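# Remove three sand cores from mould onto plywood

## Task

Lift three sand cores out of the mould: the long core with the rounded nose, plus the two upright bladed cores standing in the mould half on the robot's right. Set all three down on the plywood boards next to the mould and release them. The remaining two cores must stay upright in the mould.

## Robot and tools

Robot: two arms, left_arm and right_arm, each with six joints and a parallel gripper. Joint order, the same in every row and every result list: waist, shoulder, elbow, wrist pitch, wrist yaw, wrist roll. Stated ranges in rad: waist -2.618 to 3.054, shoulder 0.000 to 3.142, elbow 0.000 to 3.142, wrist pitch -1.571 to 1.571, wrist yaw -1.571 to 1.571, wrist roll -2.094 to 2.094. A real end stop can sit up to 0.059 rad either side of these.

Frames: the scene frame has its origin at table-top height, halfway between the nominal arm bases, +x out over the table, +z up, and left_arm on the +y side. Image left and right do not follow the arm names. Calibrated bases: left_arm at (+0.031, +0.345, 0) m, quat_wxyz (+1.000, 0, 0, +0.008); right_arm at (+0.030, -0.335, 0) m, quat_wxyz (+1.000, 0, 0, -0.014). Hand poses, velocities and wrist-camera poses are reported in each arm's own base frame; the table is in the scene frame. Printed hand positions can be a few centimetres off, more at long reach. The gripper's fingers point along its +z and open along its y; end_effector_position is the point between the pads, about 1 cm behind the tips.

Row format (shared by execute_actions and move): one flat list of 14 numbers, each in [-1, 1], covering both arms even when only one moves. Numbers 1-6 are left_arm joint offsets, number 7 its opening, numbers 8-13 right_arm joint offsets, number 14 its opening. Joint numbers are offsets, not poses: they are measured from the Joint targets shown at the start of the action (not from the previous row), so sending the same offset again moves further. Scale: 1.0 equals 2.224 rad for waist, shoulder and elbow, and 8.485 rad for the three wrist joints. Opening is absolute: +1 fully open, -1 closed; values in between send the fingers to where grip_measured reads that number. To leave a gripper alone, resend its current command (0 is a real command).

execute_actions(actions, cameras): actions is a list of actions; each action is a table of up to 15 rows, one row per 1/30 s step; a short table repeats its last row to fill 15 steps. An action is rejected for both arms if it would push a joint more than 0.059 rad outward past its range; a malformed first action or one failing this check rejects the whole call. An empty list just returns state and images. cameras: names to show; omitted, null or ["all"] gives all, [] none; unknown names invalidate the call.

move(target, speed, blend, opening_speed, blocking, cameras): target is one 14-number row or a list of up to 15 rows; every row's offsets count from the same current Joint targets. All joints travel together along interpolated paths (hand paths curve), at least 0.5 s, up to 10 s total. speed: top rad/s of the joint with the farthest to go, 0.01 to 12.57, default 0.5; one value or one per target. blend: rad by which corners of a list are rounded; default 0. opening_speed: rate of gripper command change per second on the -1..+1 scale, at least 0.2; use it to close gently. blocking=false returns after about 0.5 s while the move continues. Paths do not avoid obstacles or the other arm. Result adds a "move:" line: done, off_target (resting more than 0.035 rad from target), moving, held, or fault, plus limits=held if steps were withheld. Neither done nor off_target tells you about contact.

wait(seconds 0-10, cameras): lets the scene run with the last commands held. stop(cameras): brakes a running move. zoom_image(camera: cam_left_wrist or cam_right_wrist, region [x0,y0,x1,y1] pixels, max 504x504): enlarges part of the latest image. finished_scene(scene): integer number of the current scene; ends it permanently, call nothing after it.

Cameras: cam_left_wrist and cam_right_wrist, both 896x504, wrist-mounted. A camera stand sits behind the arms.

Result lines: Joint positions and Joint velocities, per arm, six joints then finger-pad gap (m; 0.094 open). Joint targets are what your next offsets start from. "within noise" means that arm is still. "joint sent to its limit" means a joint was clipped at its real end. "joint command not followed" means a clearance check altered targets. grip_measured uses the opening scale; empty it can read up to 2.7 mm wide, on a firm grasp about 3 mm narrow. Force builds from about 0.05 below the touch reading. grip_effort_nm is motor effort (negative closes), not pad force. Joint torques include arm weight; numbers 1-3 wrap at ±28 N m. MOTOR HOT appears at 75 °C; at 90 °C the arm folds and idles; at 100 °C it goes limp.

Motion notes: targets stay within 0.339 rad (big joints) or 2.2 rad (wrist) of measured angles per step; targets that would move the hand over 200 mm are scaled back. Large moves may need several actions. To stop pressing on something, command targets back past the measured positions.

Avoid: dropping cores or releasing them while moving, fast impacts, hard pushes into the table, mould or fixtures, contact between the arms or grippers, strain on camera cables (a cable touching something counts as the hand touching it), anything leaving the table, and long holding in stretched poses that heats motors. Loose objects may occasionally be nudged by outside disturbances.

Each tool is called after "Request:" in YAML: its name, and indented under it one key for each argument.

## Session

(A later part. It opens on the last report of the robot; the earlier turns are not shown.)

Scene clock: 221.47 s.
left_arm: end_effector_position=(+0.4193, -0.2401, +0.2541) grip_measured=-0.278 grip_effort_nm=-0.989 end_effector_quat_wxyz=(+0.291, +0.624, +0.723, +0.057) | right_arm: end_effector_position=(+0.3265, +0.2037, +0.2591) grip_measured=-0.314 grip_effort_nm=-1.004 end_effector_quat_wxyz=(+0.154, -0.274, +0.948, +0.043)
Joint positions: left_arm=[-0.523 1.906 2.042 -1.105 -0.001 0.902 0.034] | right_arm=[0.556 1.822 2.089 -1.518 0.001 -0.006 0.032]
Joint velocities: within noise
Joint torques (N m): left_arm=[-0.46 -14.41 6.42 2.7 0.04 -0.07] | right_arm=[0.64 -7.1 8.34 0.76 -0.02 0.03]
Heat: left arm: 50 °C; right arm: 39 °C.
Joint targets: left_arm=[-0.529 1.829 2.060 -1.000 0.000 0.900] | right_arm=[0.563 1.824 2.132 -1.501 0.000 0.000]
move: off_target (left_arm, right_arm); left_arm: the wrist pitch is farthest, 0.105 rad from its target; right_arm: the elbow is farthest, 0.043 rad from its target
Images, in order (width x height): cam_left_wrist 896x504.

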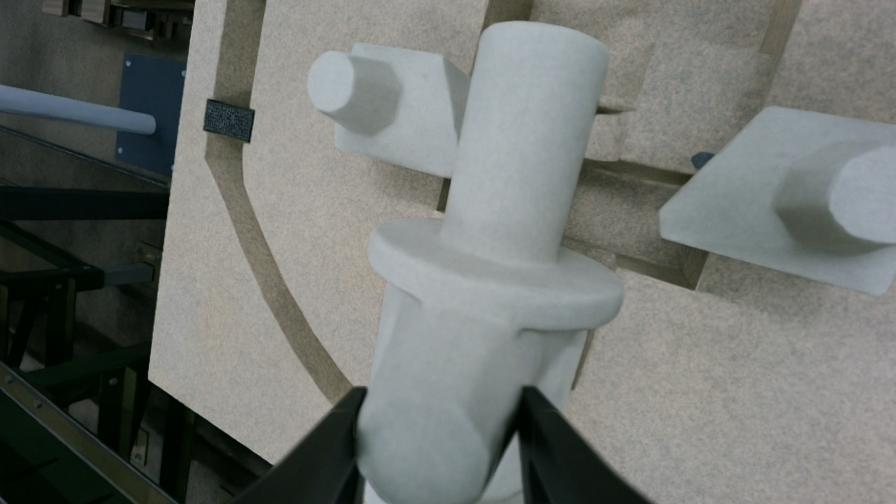

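Request:
move:
  target:
    - [0.4429,-0.1884,-0.2068,-0.033,0,0,-0.6,0,0,0,0,0,0,-0.6]
    - [0.4429,-0.2172,-0.3683,0.0018,0,0,-0.6,0,0,0,0,0,0,-0.6]
  speed: 0.6

Scene clock: 249.37 s.
left_arm: end_effector_position=(+0.2792, +0.1404, +0.1579) grip_measured=-0.279 grip_effort_nm=-0.999 end_effector_quat_wxyz=(+0.130, +0.217, +0.961, +0.112) | right_arm: end_effector_position=(+0.3265, +0.2037, +0.2591) grip_measured=-0.314 grip_effort_nm=-1.004 end_effector_quat_wxyz=(+0.154, -0.274, +0.948, +0.043)
Joint positions: left_arm=[0.456 1.404 1.223 -1.046 -0.011 0.902 0.034] | right_arm=[0.556 1.822 2.089 -1.518 0.001 -0.006 0.032]
Joint velocities: within noise
Joint torques (N m): left_arm=[0.1 -8.9 6.46 1.75 0.15 -0.08] | right_arm=[0.62 -7.09 8.34 0.77 -0.01 0.03]
Heat: left arm: 45 °C; right arm: 40 °C.
Joint targets: left_arm=[0.456 1.347 1.240 -0.984 0.000 0.900] | right_arm=[0.563 1.824 2.132 -1.501 0.000 0.000]
move: off_target (left_arm, right_arm); left_arm: the wrist pitch is farthest, 0.061 rad from its target; right_arm: the elbow is farthest, 0.043 rad from its target

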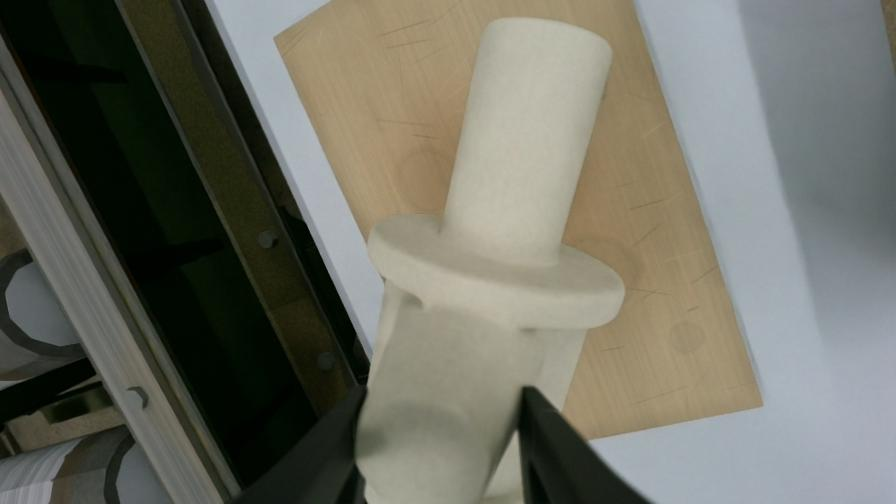

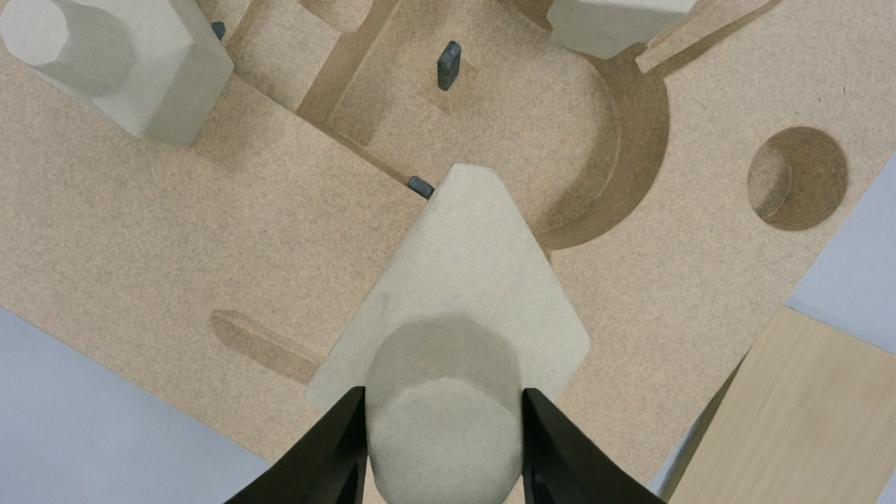

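Request:
move:
  target: [0,0,-0.0382,0.01,0,0,-0.6,0,0,0,0,0,0,-0.6]
  speed: 0.15
  cameras: ["cam_left_wrist"]

Request:
move:
  target: [0,0,-0.0126,0.0033,0,0,-0.6,0,0,0,0,0,0,-0.6]
  speed: 0.1
  cameras: ["cam_left_wrist"]

Scene clock: 257.23 s.
left_arm: end_effector_position=(+0.2795, +0.1405, +0.1378) grip_measured=-0.279 grip_effort_nm=-1.004 end_effector_quat_wxyz=(+0.130, +0.217, +0.961, +0.112) | right_arm: end_effector_position=(+0.3265, +0.2037, +0.2591) grip_measured=-0.314 grip_effort_nm=-1.004 end_effector_quat_wxyz=(+0.154, -0.274, +0.948, +0.043)
Joint positions: left_arm=[0.456 1.402 1.141 -0.964 -0.011 0.902 0.034] | right_arm=[0.556 1.822 2.089 -1.518 0.001 -0.006 0.032]
Joint velocities: within noise
Joint torques (N m): left_arm=[-0.05 -8.79 6.23 1.79 0.15 -0.09] | right_arm=[0.64 -7.09 8.36 0.76 -0.01 0.03]
Heat: left arm: 44 °C; right arm: 40 °C.
Joint targets: left_arm=[0.456 1.346 1.156 -0.899 0.000 0.900] | right_arm=[0.563 1.824 2.132 -1.501 0.000 0.000]
move: off_target (left_arm, right_arm); left_arm: the wrist pitch is farthest, 0.064 rad from its target; right_arm: the elbow is farthest, 0.043 rad from its target
Images, in order (width x height): cam_left_wrist 896x504.

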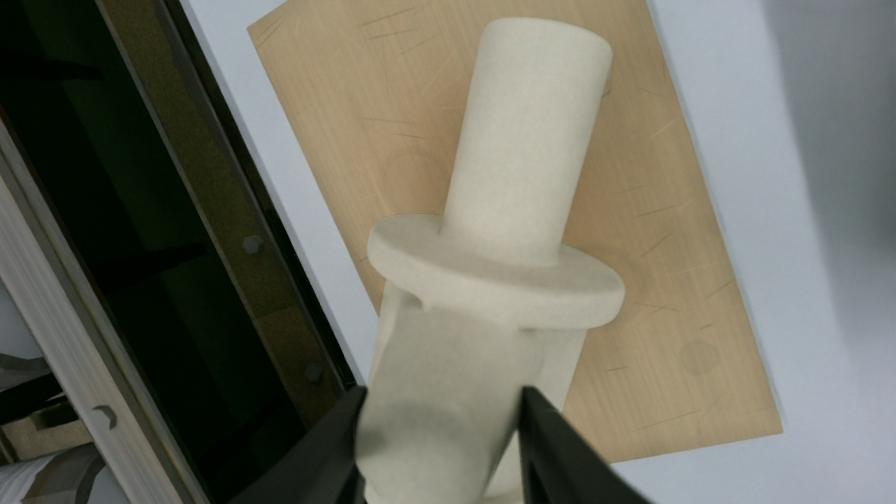

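Scene clock: 258.23 s.
left_arm: end_effector_position=(+0.2792, +0.1404, +0.1309) grip_measured=-0.279 grip_effort_nm=-1.004 end_effector_quat_wxyz=(+0.130, +0.217, +0.961, +0.112) | right_arm: end_effector_position=(+0.3265, +0.2037, +0.2591) grip_measured=-0.314 grip_effort_nm=-1.004 end_effector_quat_wxyz=(+0.154, -0.274, +0.948, +0.043)
Joint positions: left_arm=[0.456 1.402 1.114 -0.936 -0.011 0.902 0.034] | right_arm=[0.556 1.822 2.089 -1.518 0.001 -0.006 0.032]
Joint velocities: within noise
Joint torques (N m): left_arm=[-0.05 -8.66 6.17 1.82 0.14 -0.08] | right_arm=[0.62 -7.09 8.34 0.77 -0.01 0.03]
Heat: left arm: 44 °C; right arm: 40 °C.
Joint targets: left_arm=[0.456 1.346 1.127 -0.871 0.000 0.900] | right_arm=[0.563 1.824 2.132 -1.501 0.000 0.000]
move: off_target (left_arm, right_arm); left_arm: the wrist pitch is farthest, 0.065 rad from its target; right_arm: the elbow is farthest, 0.043 rad from its target
Images, in order (width x height): cam_left_wrist 896x504.

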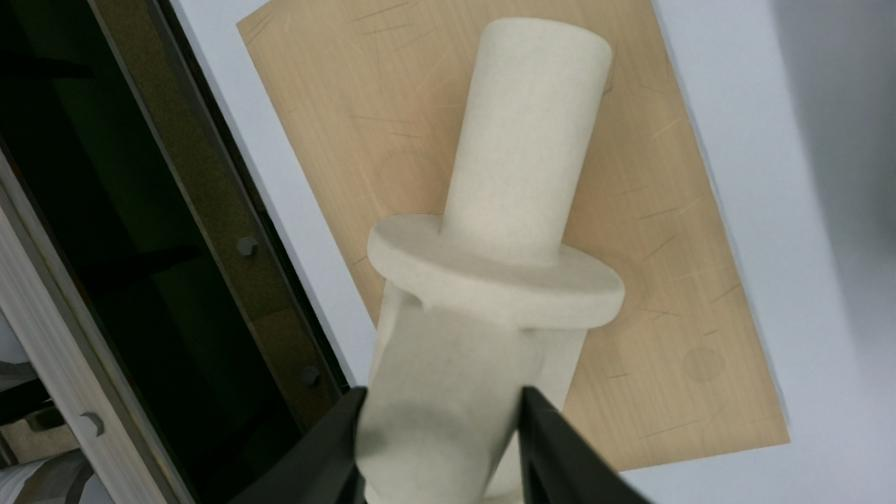

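Request:
move:
  target: [0,0,-0.009,0.0024,0,0,-0.6,0,0,0,0,0,0,-0.6]
  speed: 0.1
  cameras: []

Request:
move:
  target: [0,0,-0.009,0.0024,0,0,-0.6,0,0,0,0,0,0,-0.6]
  speed: 0.1
  cameras: ["cam_left_wrist"]

Scene clock: 263.83 s.
left_arm: end_effector_position=(+0.2791, +0.1403, +0.1260) grip_measured=-0.279 grip_effort_nm=-0.999 end_effector_quat_wxyz=(+0.131, +0.217, +0.961, +0.113) | right_arm: end_effector_position=(+0.3265, +0.2037, +0.2591) grip_measured=-0.314 grip_effort_nm=-1.004 end_effector_quat_wxyz=(+0.154, -0.274, +0.948, +0.043)
Joint positions: left_arm=[0.456 1.402 1.094 -0.916 -0.011 0.902 0.034] | right_arm=[0.556 1.822 2.089 -1.518 0.001 -0.006 0.032]
Joint velocities: within noise
Joint torques (N m): left_arm=[0.12 -8.77 6.09 1.81 0.15 -0.08] | right_arm=[0.64 -7.06 8.35 0.77 -0.02 0.03]
Heat: left arm: 43 °C; right arm: 40 °C.
Joint targets: left_arm=[0.456 1.346 1.108 -0.851 0.000 0.900] | right_arm=[0.563 1.824 2.132 -1.501 0.000 0.000]
move: off_target (left_arm, right_arm); left_arm: the wrist pitch is farthest, 0.066 rad from its target; right_arm: the elbow is farthest, 0.043 rad from its target
No camera images: "cameras" was empty.

Scene clock: 264.80 s.
left_arm: end_effector_position=(+0.2787, +0.1401, +0.1209) grip_measured=-0.279 grip_effort_nm=-1.009 end_effector_quat_wxyz=(+0.131, +0.217, +0.961, +0.113) | right_arm: end_effector_position=(+0.3265, +0.2037, +0.2591) grip_measured=-0.314 grip_effort_nm=-1.004 end_effector_quat_wxyz=(+0.154, -0.274, +0.948, +0.043)
Joint positions: left_arm=[0.456 1.402 1.074 -0.896 -0.011 0.902 0.034] | right_arm=[0.556 1.822 2.089 -1.518 0.001 -0.006 0.032]
Joint velocities: within noise
Joint torques (N m): left_arm=[0.06 -8.79 6.08 1.8 0.14 -0.08] | right_arm=[0.62 -7.05 8.35 0.77 -0.02 0.03]
Heat: left arm: 43 °C; right arm: 40 °C.
Joint targets: left_arm=[0.456 1.346 1.087 -0.831 0.000 0.900] | right_arm=[0.563 1.824 2.132 -1.501 0.000 0.000]
move: off_target (left_arm, right_arm); left_arm: the wrist pitch is farthest, 0.065 rad from its target; right_arm: the elbow is farthest, 0.043 rad from its target
Images, in order (width x height): cam_left_wrist 896x504.

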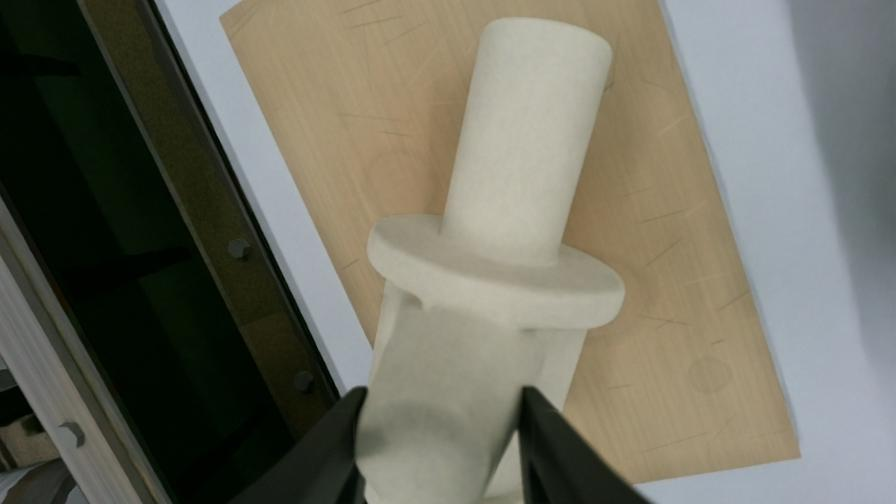

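Request:
move:
  target: [0,0,-0.0126,0.0033,0,0,-0.6,0,0,0,0,0,0,-0.6]
  speed: 0.1
  cameras: []

Request:
move:
  target: [0,0,-0.009,0.0024,0,0,-0.6,0,0,0,0,0,0,-0.6]
  speed: 0.1
  cameras: ["cam_left_wrist"]

Scene clock: 268.70 s.
left_arm: end_effector_position=(+0.2788, +0.1397, +0.1184) grip_measured=-0.279 grip_effort_nm=-1.004 end_effector_quat_wxyz=(+0.135, +0.217, +0.960, +0.115) | right_arm: end_effector_position=(+0.3265, +0.2037, +0.2591) grip_measured=-0.314 grip_effort_nm=-1.004 end_effector_quat_wxyz=(+0.154, -0.274, +0.948, +0.043)
Joint positions: left_arm=[0.456 1.394 1.053 -0.874 -0.009 0.902 0.034] | right_arm=[0.556 1.822 2.089 -1.518 0.001 -0.006 0.032]
Joint velocities: within noise
Joint torques (N m): left_arm=[0.01 -7.98 5.5 1.91 0.14 -0.09] | right_arm=[0.62 -7.09 8.35 0.77 -0.01 0.02]
Heat: left arm: 42 °C; right arm: 40 °C.
Joint targets: left_arm=[0.456 1.346 1.059 -0.802 0.000 0.900] | right_arm=[0.563 1.824 2.132 -1.501 0.000 0.000]
move: off_target (left_arm, right_arm); left_arm: the wrist pitch is farthest, 0.071 rad from its target; right_arm: the elbow is farthest, 0.043 rad from its target
No camera images: "cameras" was empty.

Scene clock: 269.40 s.
left_arm: end_effector_position=(+0.2784, +0.1392, +0.1183) grip_measured=-0.279 grip_effort_nm=-0.994 end_effector_quat_wxyz=(+0.140, +0.217, +0.959, +0.117) | right_arm: end_effector_position=(+0.3265, +0.2037, +0.2591) grip_measured=-0.314 grip_effort_nm=-1.004 end_effector_quat_wxyz=(+0.154, -0.274, +0.948, +0.043)
Joint positions: left_arm=[0.456 1.382 1.04 -0.861 -0.007 0.902 0.034] | right_arm=[0.556 1.822 2.089 -1.518 0.001 -0.006 0.032]
Joint velocities: within noise
Joint torques (N m): left_arm=[0.03 -7.02 5.01 2 0.11 -0.07] | right_arm=[0.64 -7.08 8.35 0.77 -0.02 0.03]
Heat: left arm: 42 °C; right arm: 40 °C.
Joint targets: left_arm=[0.456 1.346 1.039 -0.782 0.000 0.900] | right_arm=[0.563 1.824 2.132 -1.501 0.000 0.000]
move: off_target (left_arm, right_arm); left_arm: the wrist pitch is farthest, 0.079 rad from its target; right_arm: the elbow is farthest, 0.043 rad from its target
Images, in order (width x height): cam_left_wrist 896x504.

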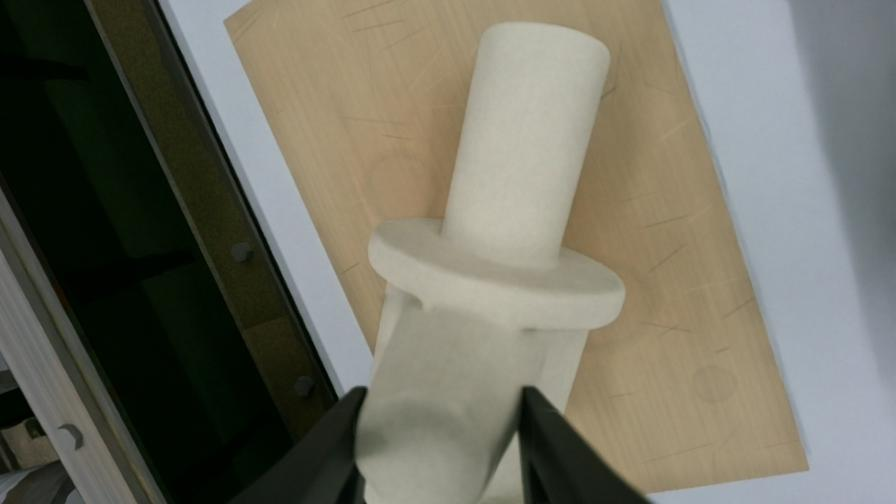

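Request:
move:
  target:
    - [0,0.007,-0.009,0.0024,0,0,-0.6,0,0,0,0,0,0,-0.6]
    - [0,0.007,-0.009,0.0024,0,0,-0.15,0,0,0,0,0,0,-0.6]
  speed: 0.1
  opening_speed: 0.3
  cameras: ["cam_left_wrist"]

Scene clock: 276.23 s.
left_arm: end_effector_position=(+0.2834, +0.1416, +0.1181) grip_measured=-0.152 grip_effort_nm=0.129 end_effector_quat_wxyz=(+0.152, +0.216, +0.956, +0.127) | right_arm: end_effector_position=(+0.3265, +0.2037, +0.2591) grip_measured=-0.314 grip_effort_nm=-1.004 end_effector_quat_wxyz=(+0.154, -0.274, +0.948, +0.043)
Joint positions: left_arm=[0.456 1.377 1.024 -0.819 -0.007 0.902 0.04] | right_arm=[0.556 1.822 2.089 -1.518 0.001 -0.006 0.032]
Joint velocities: within noise
Joint torques (N m): left_arm=[0.06 -5.45 4.74 1.81 0.08 -0.09] | right_arm=[0.64 -7.08 8.36 0.77 -0.01 0.04]
Heat: left arm: 41 °C; right arm: 40 °C.
Joint targets: left_arm=[0.456 1.362 1.019 -0.762 0.000 0.900] | right_arm=[0.563 1.824 2.132 -1.501 0.000 0.000]
move: off_target (left_arm, right_arm); target 2's new numbers were sent with left_arm's wrist pitch 0.089 rad from that target; left_arm: the wrist pitch is farthest, 0.058 rad from its target; right_arm: the elbow is farthest, 0.043 rad from its target
Images, in order (width x height): cam_left_wrist 896x504.

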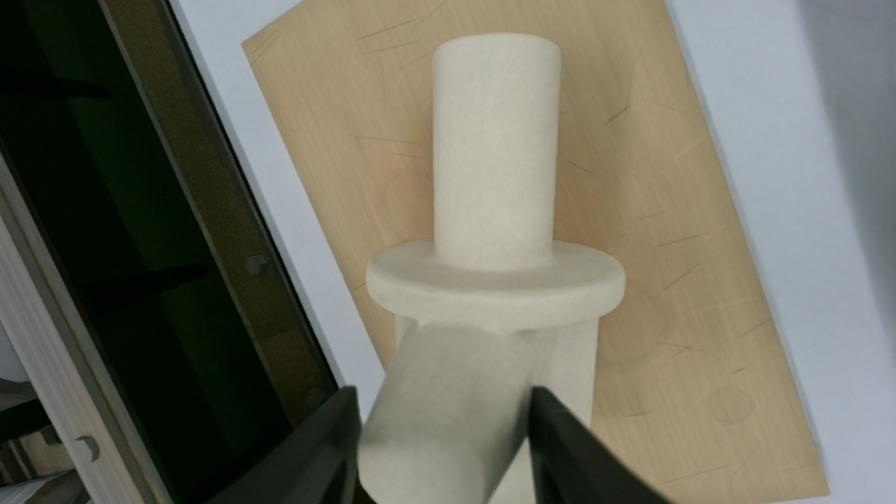

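Request:
move:
  target: [0,0,0,0,0,0,0.25,0,0,0,0,0,0,-0.6]
  opening_speed: 0.3
  cameras: ["cam_left_wrist"]

Scene clock: 279.87 s.
left_arm: end_effector_position=(+0.2908, +0.1452, +0.1217) grip_measured=+0.248 grip_effort_nm=0.134 end_effector_quat_wxyz=(+0.165, +0.215, +0.953, +0.138) | right_arm: end_effector_position=(+0.3265, +0.2037, +0.2591) grip_measured=-0.314 grip_effort_nm=-1.009 end_effector_quat_wxyz=(+0.154, -0.274, +0.948, +0.043)
Joint positions: left_arm=[0.456 1.377 1.024 -0.783 -0.007 0.902 0.059] | right_arm=[0.556 1.822 2.089 -1.518 0.001 -0.006 0.032]
Joint velocities: within noise
Joint torques (N m): left_arm=[0.02 -5.52 4.79 1.49 0.12 -0.1] | right_arm=[0.64 -7.06 8.35 0.76 -0.02 0.03]
Heat: left arm: 40 °C; right arm: 40 °C.
Joint targets: left_arm=[0.456 1.362 1.019 -0.762 0.000 0.900] | right_arm=[0.563 1.824 2.132 -1.501 0.000 0.000]
move: off_target (right_arm); right_arm: the elbow is farthest, 0.043 rad from its target
Images, in order (width x height): cam_left_wrist 896x504.

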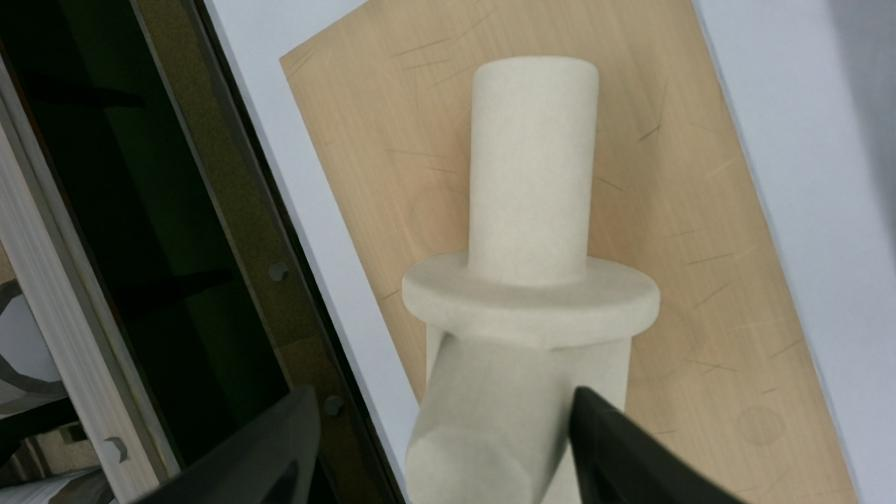

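Request:
move:
  target: [0,0,0,0,0,0,0.7,0,0,0,0,0,0,-0.6]
  opening_speed: 0.3
  cameras: ["cam_left_wrist"]

Scene clock: 284.37 s.
left_arm: end_effector_position=(+0.2924, +0.1460, +0.1226) grip_measured=+0.698 grip_effort_nm=0.144 end_effector_quat_wxyz=(+0.168, +0.215, +0.952, +0.140) | right_arm: end_effector_position=(+0.3265, +0.2037, +0.2591) grip_measured=-0.314 grip_effort_nm=-1.004 end_effector_quat_wxyz=(+0.154, -0.274, +0.948, +0.043)
Joint positions: left_arm=[0.456 1.377 1.024 -0.775 -0.007 0.902 0.08] | right_arm=[0.556 1.822 2.089 -1.518 0.001 -0.006 0.032]
Joint velocities: within noise
Joint torques (N m): left_arm=[0.01 -5.59 4.85 1.42 0.09 -0.07] | right_arm=[0.62 -7.09 8.34 0.77 -0.01 0.03]
Heat: left arm: 39 °C; right arm: 40 °C.
Joint targets: left_arm=[0.456 1.362 1.019 -0.762 0.000 0.900] | right_arm=[0.563 1.824 2.132 -1.501 0.000 0.000]
move: off_target (right_arm); right_arm: the elbow is farthest, 0.043 rad from its target
Images, in order (width x height): cam_left_wrist 896x504.

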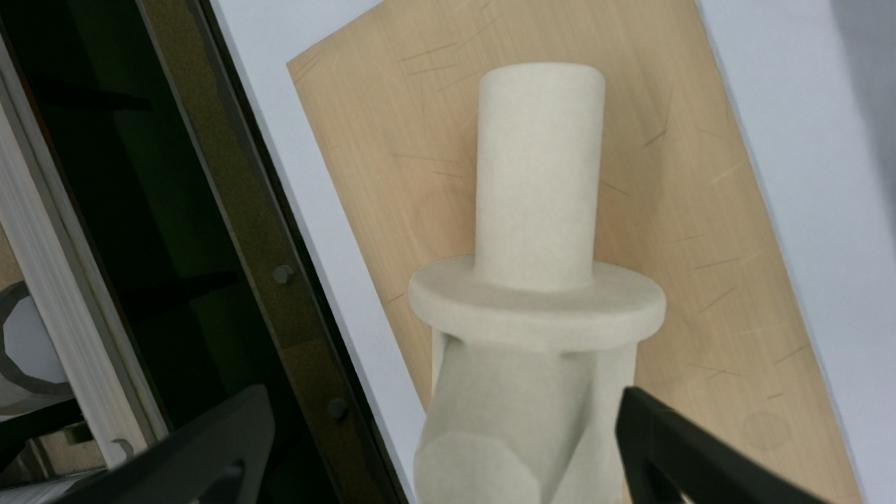

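Request:
move:
  target:
    - [0,0,0,0,0,0,1,0,0,0,0,0,0,-0.6]
    - [0,0.0216,0.2612,-0.061,0,0,1,0,0,0,0,0,0,-0.6]
    - [-0.6097,-0.3201,-0.1358,0.0701,0,-0.1061,1,0,0,0,0,0,0,-0.6]
  speed: [0.5,0.5,0.9]

Scene clock: 294.50 s.
left_arm: end_effector_position=(+0.1897, -0.2333, +0.3257) grip_measured=+0.998 grip_effort_nm=0.139 end_effector_quat_wxyz=(+0.598, +0.325, +0.675, -0.283) | right_arm: end_effector_position=(+0.3265, +0.2037, +0.2591) grip_measured=-0.314 grip_effort_nm=-1.004 end_effector_quat_wxyz=(+0.154, -0.274, +0.948, +0.043)
Joint positions: left_arm=[-0.892 0.66 0.727 -0.191 -0.002 0.007 0.094] | right_arm=[0.556 1.822 2.089 -1.518 0.001 -0.006 0.032]
Joint velocities: within noise
Joint torques (N m): left_arm=[-0.53 -0.47 4.93 2.47 0.05 -0.13] | right_arm=[0.64 -7.08 8.36 0.76 -0.01 0.03]
Heat: left arm: 38 °C; right arm: 40 °C.
Joint targets: left_arm=[-0.900 0.650 0.717 -0.167 0.000 0.000] | right_arm=[0.563 1.824 2.132 -1.501 0.000 0.000]
move: off_target (right_arm); right_arm: the elbow is farthest, 0.043 rad from its target

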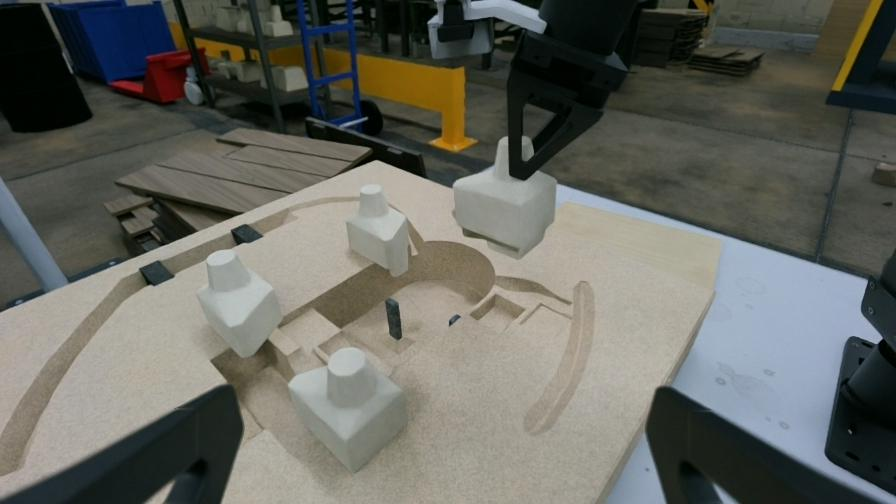

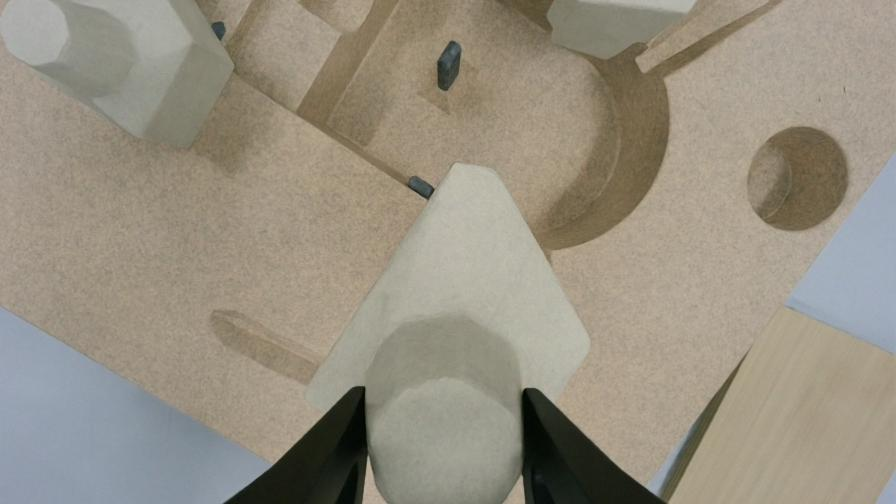

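Request:
zoom_image:
  camera: "cam_left_wrist"
  region: [400, 80, 650, 300]

Scaled by 2.016.

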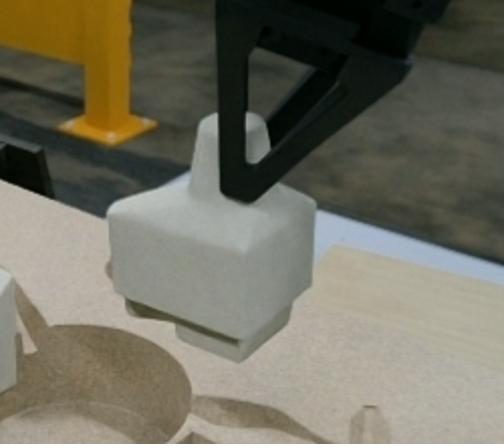

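Request:
move:
  target:
    - [0,0,0,0,0,0,1,-0.478,-0.2239,-0.2797,0.0166,0,0,-0.6]
    - [0,0,0,0,0,0,1,-0.478,-0.2594,-0.4784,0.0567,0,0,-0.6]
  speed: 0.6

Scene clock: 305.50 s.
left_arm: end_effector_position=(+0.1898, -0.2333, +0.3260) grip_measured=+0.998 grip_effort_nm=0.144 end_effector_quat_wxyz=(+0.599, +0.325, +0.675, -0.283) | right_arm: end_effector_position=(+0.2345, -0.1268, +0.1356) grip_measured=-0.314 grip_effort_nm=-1.009 end_effector_quat_wxyz=(+0.136, +0.241, +0.960, -0.037)
Joint positions: left_arm=[-0.892 0.66 0.727 -0.189 -0.002 0.006 0.094] | right_arm=[-0.497 1.281 1.059 -1.066 0.003 -0.006 0.032]
Joint velocities: within noise
Joint torques (N m): left_arm=[-0.54 -0.5 4.93 2.49 0.05 -0.12] | right_arm=[-0.28 -6.32 6.23 0.99 -0.03 0.02]
Heat: left arm: 39 °C; right arm: 39 °C.
Joint targets: left_arm=[-0.900 0.650 0.717 -0.167 0.000 0.000] | right_arm=[-0.500 1.246 1.068 -1.019 0.000 0.000]
move: off_target (right_arm); right_arm: the wrist pitch is farthest, 0.046 rad from its target

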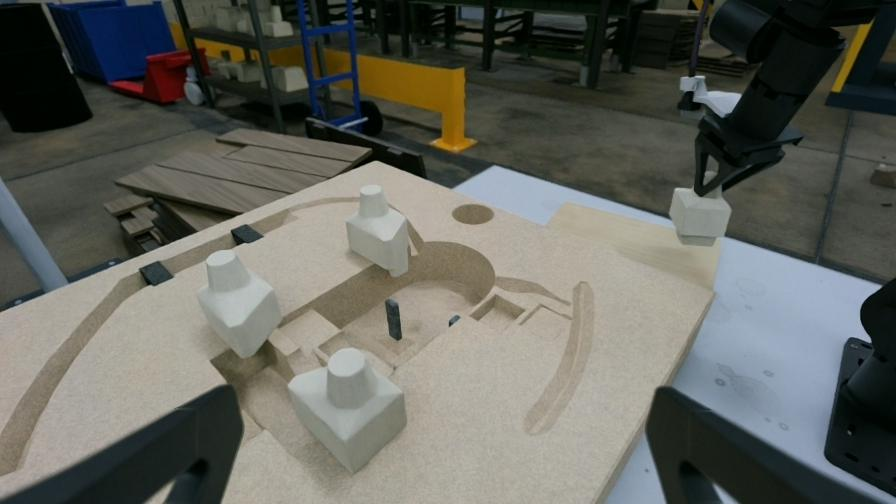

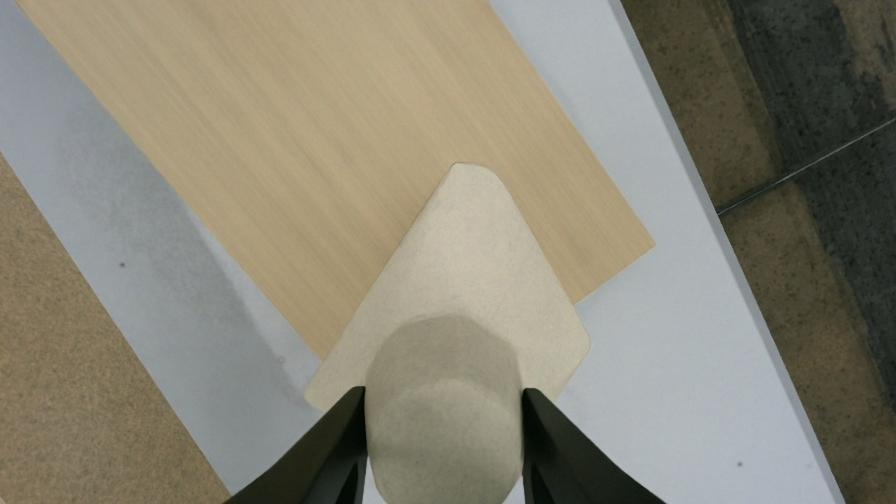

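Request:
move:
  target:
    - [0,0,0,0,0,0,1,0.045,0.058,0.0414,0.0146,0,0,-0.6]
    - [0,0,0,0,0,0,1,0.045,0.058,0.0054,0.024,0,0,-0.6]
  speed: [0.4,0.15]

Request:
move:
  target: [0,0,0,0,0,0,1,0,0,-0.009,0.0024,0,0,-0.6]
  speed: 0.1
  cameras: []

Request:
move:
  target: [0,0,0,0,0,0,1,0,0,-0.009,0.0024,0,0,-0.6]
  speed: 0.1

Scene clock: 311.37 s.
left_arm: end_effector_position=(+0.1898, -0.2333, +0.3260) grip_measured=+0.998 grip_effort_nm=0.134 end_effector_quat_wxyz=(+0.599, +0.325, +0.675, -0.283) | right_arm: end_effector_position=(+0.2919, -0.1231, +0.1287) grip_measured=-0.314 grip_effort_nm=-1.009 end_effector_quat_wxyz=(+0.189, +0.193, +0.962, -0.038)
Joint positions: left_arm=[-0.892 0.66 0.727 -0.189 -0.002 0.006 0.094] | right_arm=[-0.403 1.382 1.073 -0.874 -0.001 -0.006 0.032]
Joint velocities: within noise
Joint torques (N m): left_arm=[-0.58 -0.57 4.92 2.49 0.05 -0.16] | right_arm=[0.23 -4.9 6.23 1.26 0.01 0.03]
Heat: left arm: 40 °C; right arm: 38 °C.
Joint targets: left_arm=[-0.900 0.650 0.717 -0.167 0.000 0.000] | right_arm=[-0.400 1.375 1.080 -0.816 0.000 0.000]
move: off_target (right_arm); right_arm: the wrist pitch is farthest, 0.059 rad from its target

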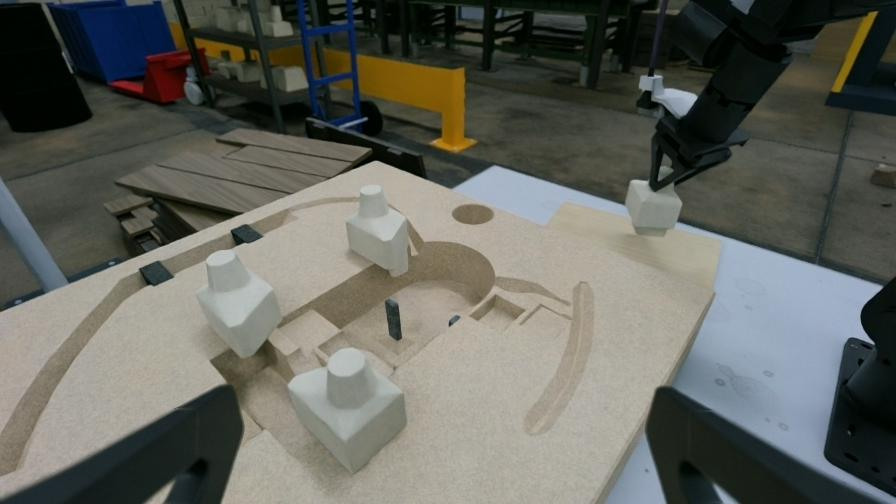

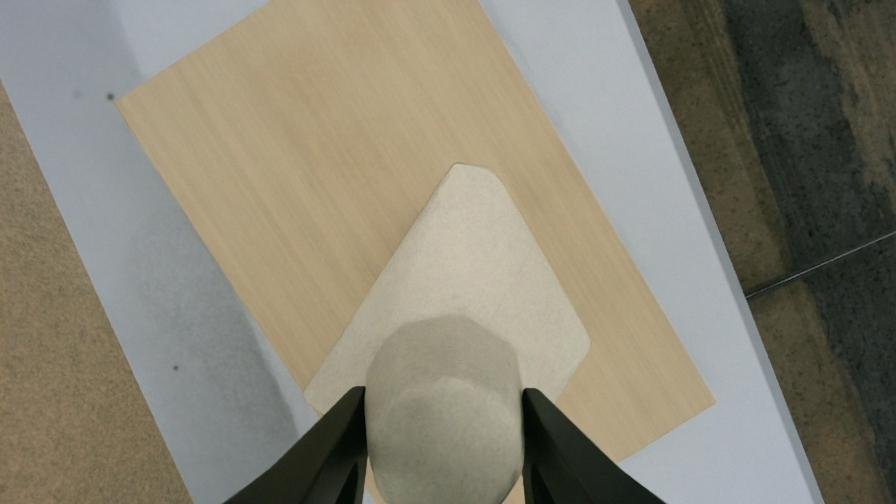

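Scene clock: 312.30 s.
left_arm: end_effector_position=(+0.1898, -0.2333, +0.3260) grip_measured=+0.998 grip_effort_nm=0.134 end_effector_quat_wxyz=(+0.599, +0.325, +0.675, -0.283) | right_arm: end_effector_position=(+0.2920, -0.1231, +0.1243) grip_measured=-0.314 grip_effort_nm=-1.004 end_effector_quat_wxyz=(+0.190, +0.193, +0.962, -0.039)
Joint positions: left_arm=[-0.892 0.66 0.727 -0.189 -0.002 0.006 0.094] | right_arm=[-0.403 1.382 1.055 -0.854 -0.001 -0.006 0.032]
Joint velocities: within noise
Joint torques (N m): left_arm=[-0.5 -0.5 4.94 2.48 0.04 -0.14] | right_arm=[0.23 -4.89 6.08 1.28 0.01 0.02]
Heat: left arm: 40 °C; right arm: 38 °C.
Joint targets: left_arm=[-0.900 0.650 0.717 -0.167 0.000 0.000] | right_arm=[-0.400 1.375 1.060 -0.795 0.000 0.000]
move: off_target (right_arm); right_arm: the wrist pitch is farthest, 0.058 rad from its target
No camera images: "cameras" was empty.

Scene clock: 313.23 s.
left_arm: end_effector_position=(+0.1898, -0.2333, +0.3260) grip_measured=+0.998 grip_effort_nm=0.134 end_effector_quat_wxyz=(+0.599, +0.325, +0.675, -0.283) | right_arm: end_effector_position=(+0.2915, -0.1229, +0.1193) grip_measured=-0.314 grip_effort_nm=-1.004 end_effector_quat_wxyz=(+0.190, +0.193, +0.962, -0.039)
Joint positions: left_arm=[-0.892 0.66 0.727 -0.189 -0.002 0.006 0.094] | right_arm=[-0.403 1.382 1.035 -0.834 -0.001 -0.006 0.032]
Joint velocities: within noise
Joint torques (N m): left_arm=[-0.5 -0.54 4.96 2.48 0.07 -0.11] | right_arm=[0.23 -4.89 6.08 1.25 0.01 0.03]
Heat: left arm: 40 °C; right arm: 38 °C.
Joint targets: left_arm=[-0.900 0.650 0.717 -0.167 0.000 0.000] | right_arm=[-0.400 1.375 1.040 -0.775 0.000 0.000]
move: off_target (right_arm); right_arm: the wrist pitch is farthest, 0.059 rad from its target

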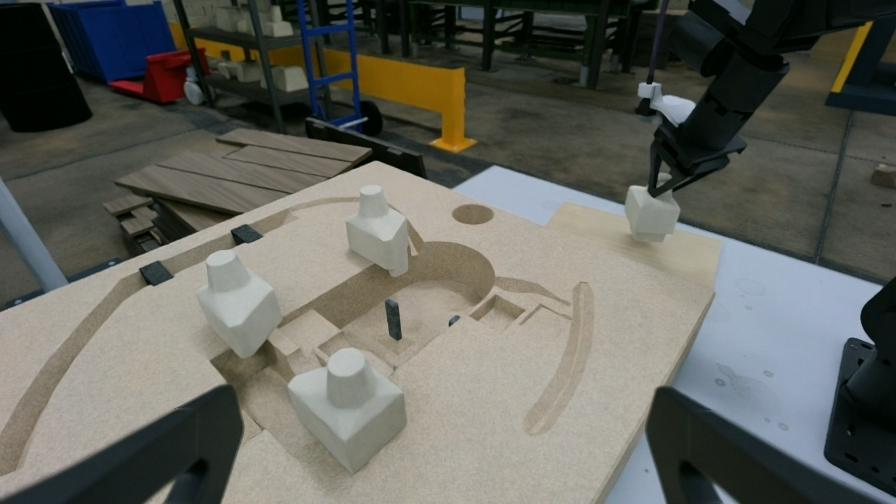

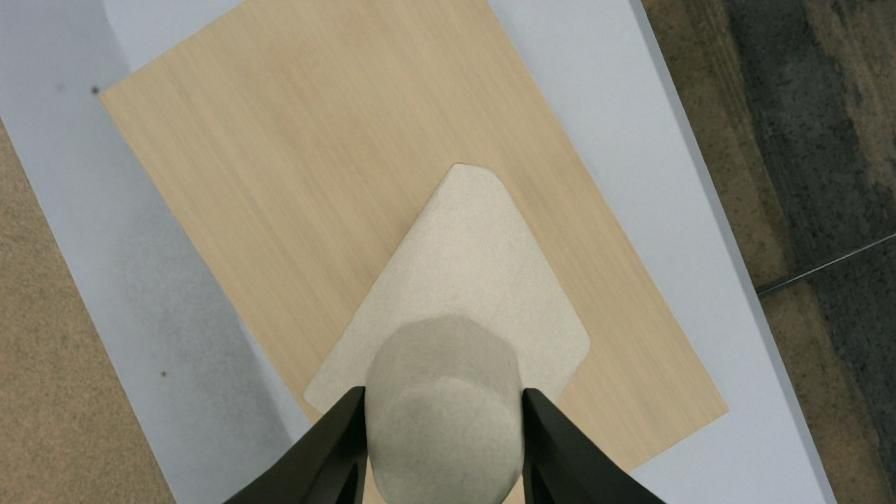

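Request:
move:
  target: [0,0,0,0,0,0,1,0,0,-0.0108,0.0023,0,0,-0.6]
  speed: 0.1
  cameras: []

Request:
move:
  target: [0,0,0,0,0,0,1,0,0,-0.009,0.0022,0,0,-0.6]
  speed: 0.1
  cameras: []

Request:
move:
  target: [0,0,0,0,0,0,1,0,0,-0.009,0.0022,0,0,-0.6]
  speed: 0.1

Scene clock: 317.30 s.
left_arm: end_effector_position=(+0.1898, -0.2333, +0.3260) grip_measured=+0.998 grip_effort_nm=0.129 end_effector_quat_wxyz=(+0.599, +0.325, +0.675, -0.283) | right_arm: end_effector_position=(+0.2907, -0.1226, +0.1140) grip_measured=-0.314 grip_effort_nm=-1.009 end_effector_quat_wxyz=(+0.189, +0.193, +0.962, -0.039)
Joint positions: left_arm=[-0.892 0.66 0.727 -0.189 -0.002 0.006 0.094] | right_arm=[-0.403 1.382 1.015 -0.815 -0.001 -0.006 0.032]
Joint velocities: within noise
Joint torques (N m): left_arm=[-0.61 -0.57 4.92 2.49 0.06 -0.13] | right_arm=[0.23 -4.85 5.82 1.28 0.01 0.03]
Heat: left arm: 41 °C; right arm: 38 °C.
Joint targets: left_arm=[-0.900 0.650 0.717 -0.167 0.000 0.000] | right_arm=[-0.400 1.375 1.016 -0.756 0.000 0.000]
move: off_target (right_arm); right_arm: the wrist pitch is farthest, 0.059 rad from its target
No camera images: "cameras" was empty.

Scene clock: 318.07 s.
left_arm: end_effector_position=(+0.1898, -0.2333, +0.3260) grip_measured=+0.998 grip_effort_nm=0.144 end_effector_quat_wxyz=(+0.599, +0.325, +0.675, -0.283) | right_arm: end_effector_position=(+0.2933, -0.1237, +0.1132) grip_measured=-0.314 grip_effort_nm=-1.009 end_effector_quat_wxyz=(+0.196, +0.193, +0.961, -0.040)
Joint positions: left_arm=[-0.892 0.66 0.727 -0.189 -0.002 0.006 0.094] | right_arm=[-0.403 1.382 1.006 -0.793 -0.001 -0.006 0.032]
Joint velocities: within noise
Joint torques (N m): left_arm=[-0.55 -0.46 4.89 2.5 0.03 -0.13] | right_arm=[0.21 -4.92 4.97 1.27 0 0.02]
Heat: left arm: 41 °C; right arm: 38 °C.
Joint targets: left_arm=[-0.900 0.650 0.717 -0.167 0.000 0.000] | right_arm=[-0.400 1.375 0.995 -0.737 0.000 0.000]
move: off_target (right_arm); right_arm: the wrist pitch is farthest, 0.055 rad from its target
No camera images: "cameras" was empty.

Scene clock: 318.80 s.
left_arm: end_effector_position=(+0.1898, -0.2333, +0.3260) grip_measured=+0.998 grip_effort_nm=0.139 end_effector_quat_wxyz=(+0.599, +0.325, +0.675, -0.283) | right_arm: end_effector_position=(+0.2966, -0.1251, +0.1131) grip_measured=-0.314 grip_effort_nm=-1.009 end_effector_quat_wxyz=(+0.205, +0.193, +0.959, -0.042)
Joint positions: left_arm=[-0.892 0.66 0.727 -0.189 -0.002 0.006 0.094] | right_arm=[-0.403 1.38 0.997 -0.767 -0.001 -0.006 0.032]
Joint velocities: left_arm=[within noise] | right_arm=[-0.007 -0.017 0.012 -0.154 -0.007 -0.022 0]
Joint torques (N m): left_arm=[-0.47 -0.53 4.97 2.49 0.05 -0.14] | right_arm=[0.23 -4.72 4.22 1.23 0.01 0.03]
Heat: left arm: 41 °C; right arm: 37 °C.
Joint targets: left_arm=[-0.900 0.650 0.717 -0.167 0.000 0.000] | right_arm=[-0.400 1.376 0.975 -0.718 0.000 0.000]
move: off_target (right_arm); right_arm: the wrist pitch is farthest, 0.048 rad from its target

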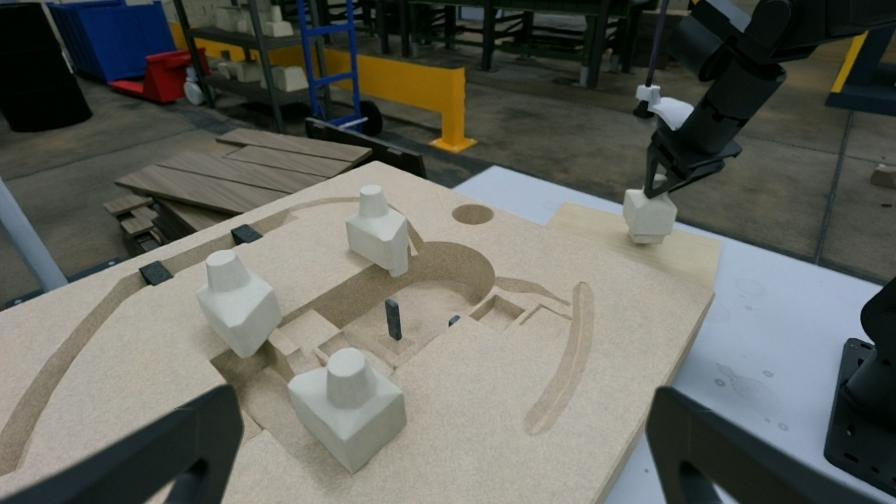

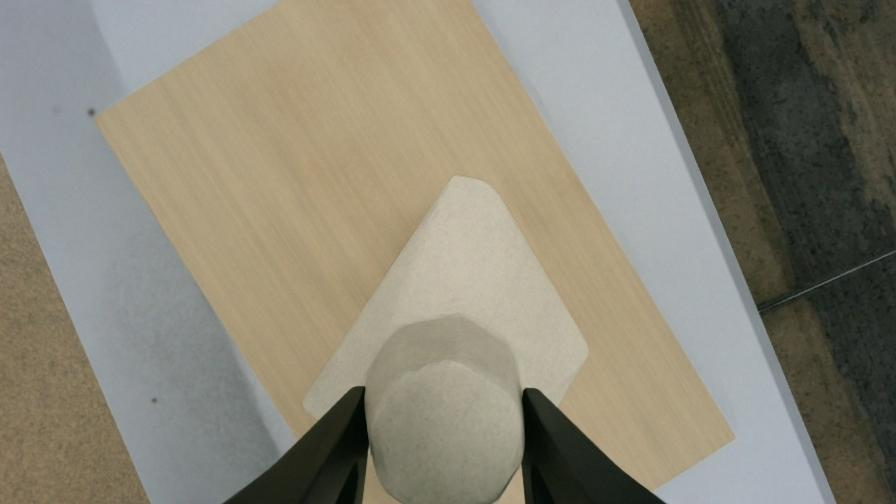

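Request:
zoom_image:
  camera: "cam_left_wrist"
  region: [580, 140, 740, 280]

Scaled by 3.150.

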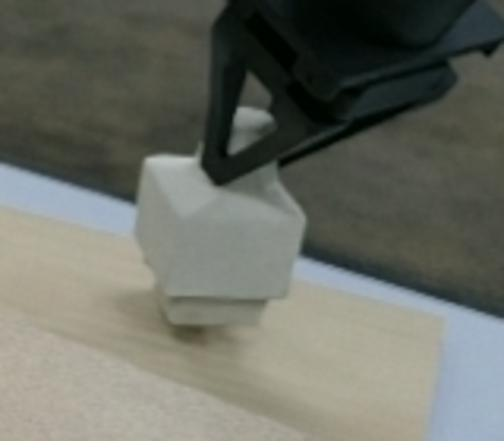

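Request:
move:
  target: [-0.1439,0.4065,0.0189,0.0898,0,0,1,0,0,0.12,-0.033,0,0,-0.6]
  speed: 0.6

Scene clock: 332.27 s.
left_arm: end_effector_position=(+0.1645, -0.4393, +0.1855) grip_measured=+0.998 grip_effort_nm=0.144 end_effector_quat_wxyz=(+0.507, +0.450, +0.646, -0.350) | right_arm: end_effector_position=(+0.2870, -0.1210, +0.1579) grip_measured=-0.314 grip_effort_nm=-1.004 end_effector_quat_wxyz=(+0.179, +0.194, +0.964, -0.036)
Joint positions: left_arm=[-1.215 1.547 0.734 0.57 -0.002 0.003 0.094] | right_arm=[-0.403 1.38 1.195 -1.02 -0.001 -0.006 0.032]
Joint velocities: within noise
Joint torques (N m): left_arm=[-0.28 -5.2 7.23 2.47 0.05 -0.11] | right_arm=[0.21 -4.64 9.48 0.9 0.01 0.03]
Heat: left arm: 42 °C; right arm: 36 °C.
Joint targets: left_arm=[-1.220 1.554 0.759 0.595 0.000 0.000] | right_arm=[-0.400 1.376 1.243 -0.998 0.000 0.000]
move: off_target (right_arm); right_arm: the elbow is farthest, 0.047 rad from its target

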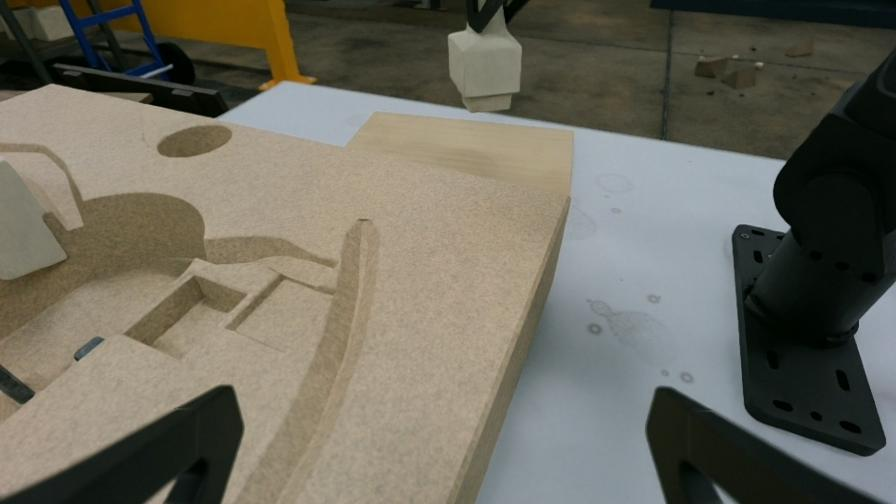

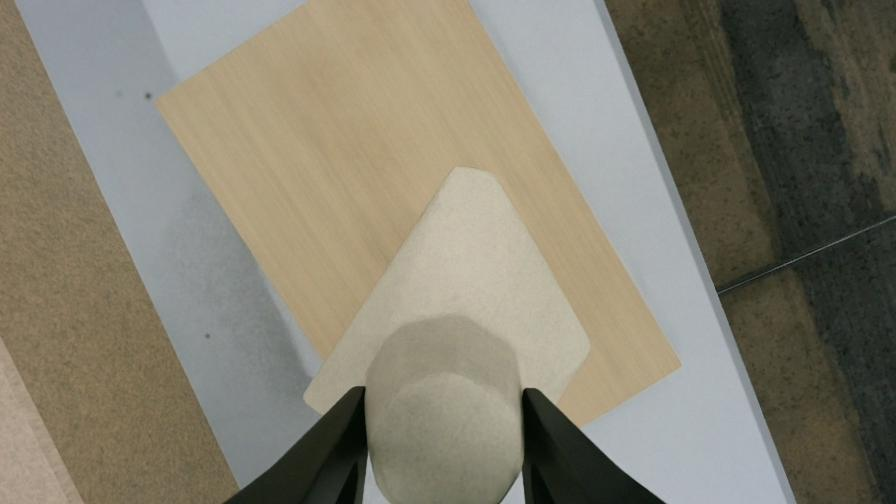

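Request:
zoom_image:
  camera: "cam_left_wrist"
  region: [430, 0, 550, 120]

Request:
zoom_image:
  camera: "cam_left_wrist"
  region: [80, 180, 400, 420]

Scaled by 4.200.

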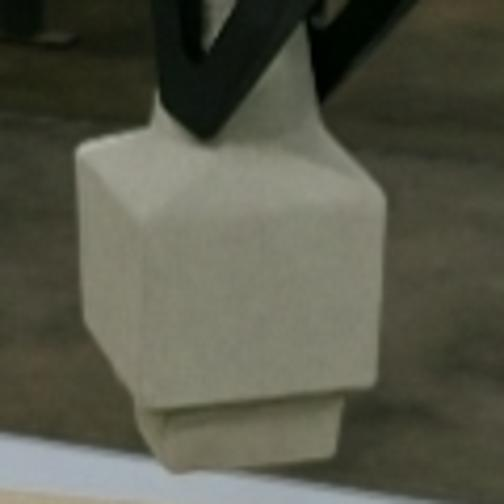

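Scaled by 1.575.

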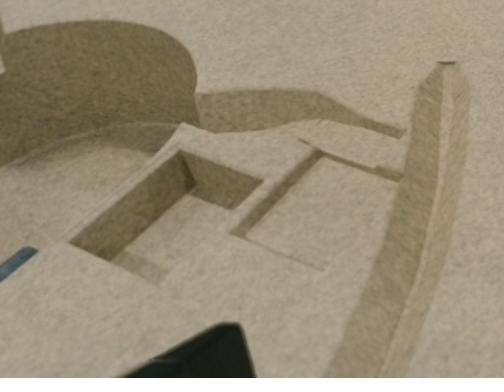

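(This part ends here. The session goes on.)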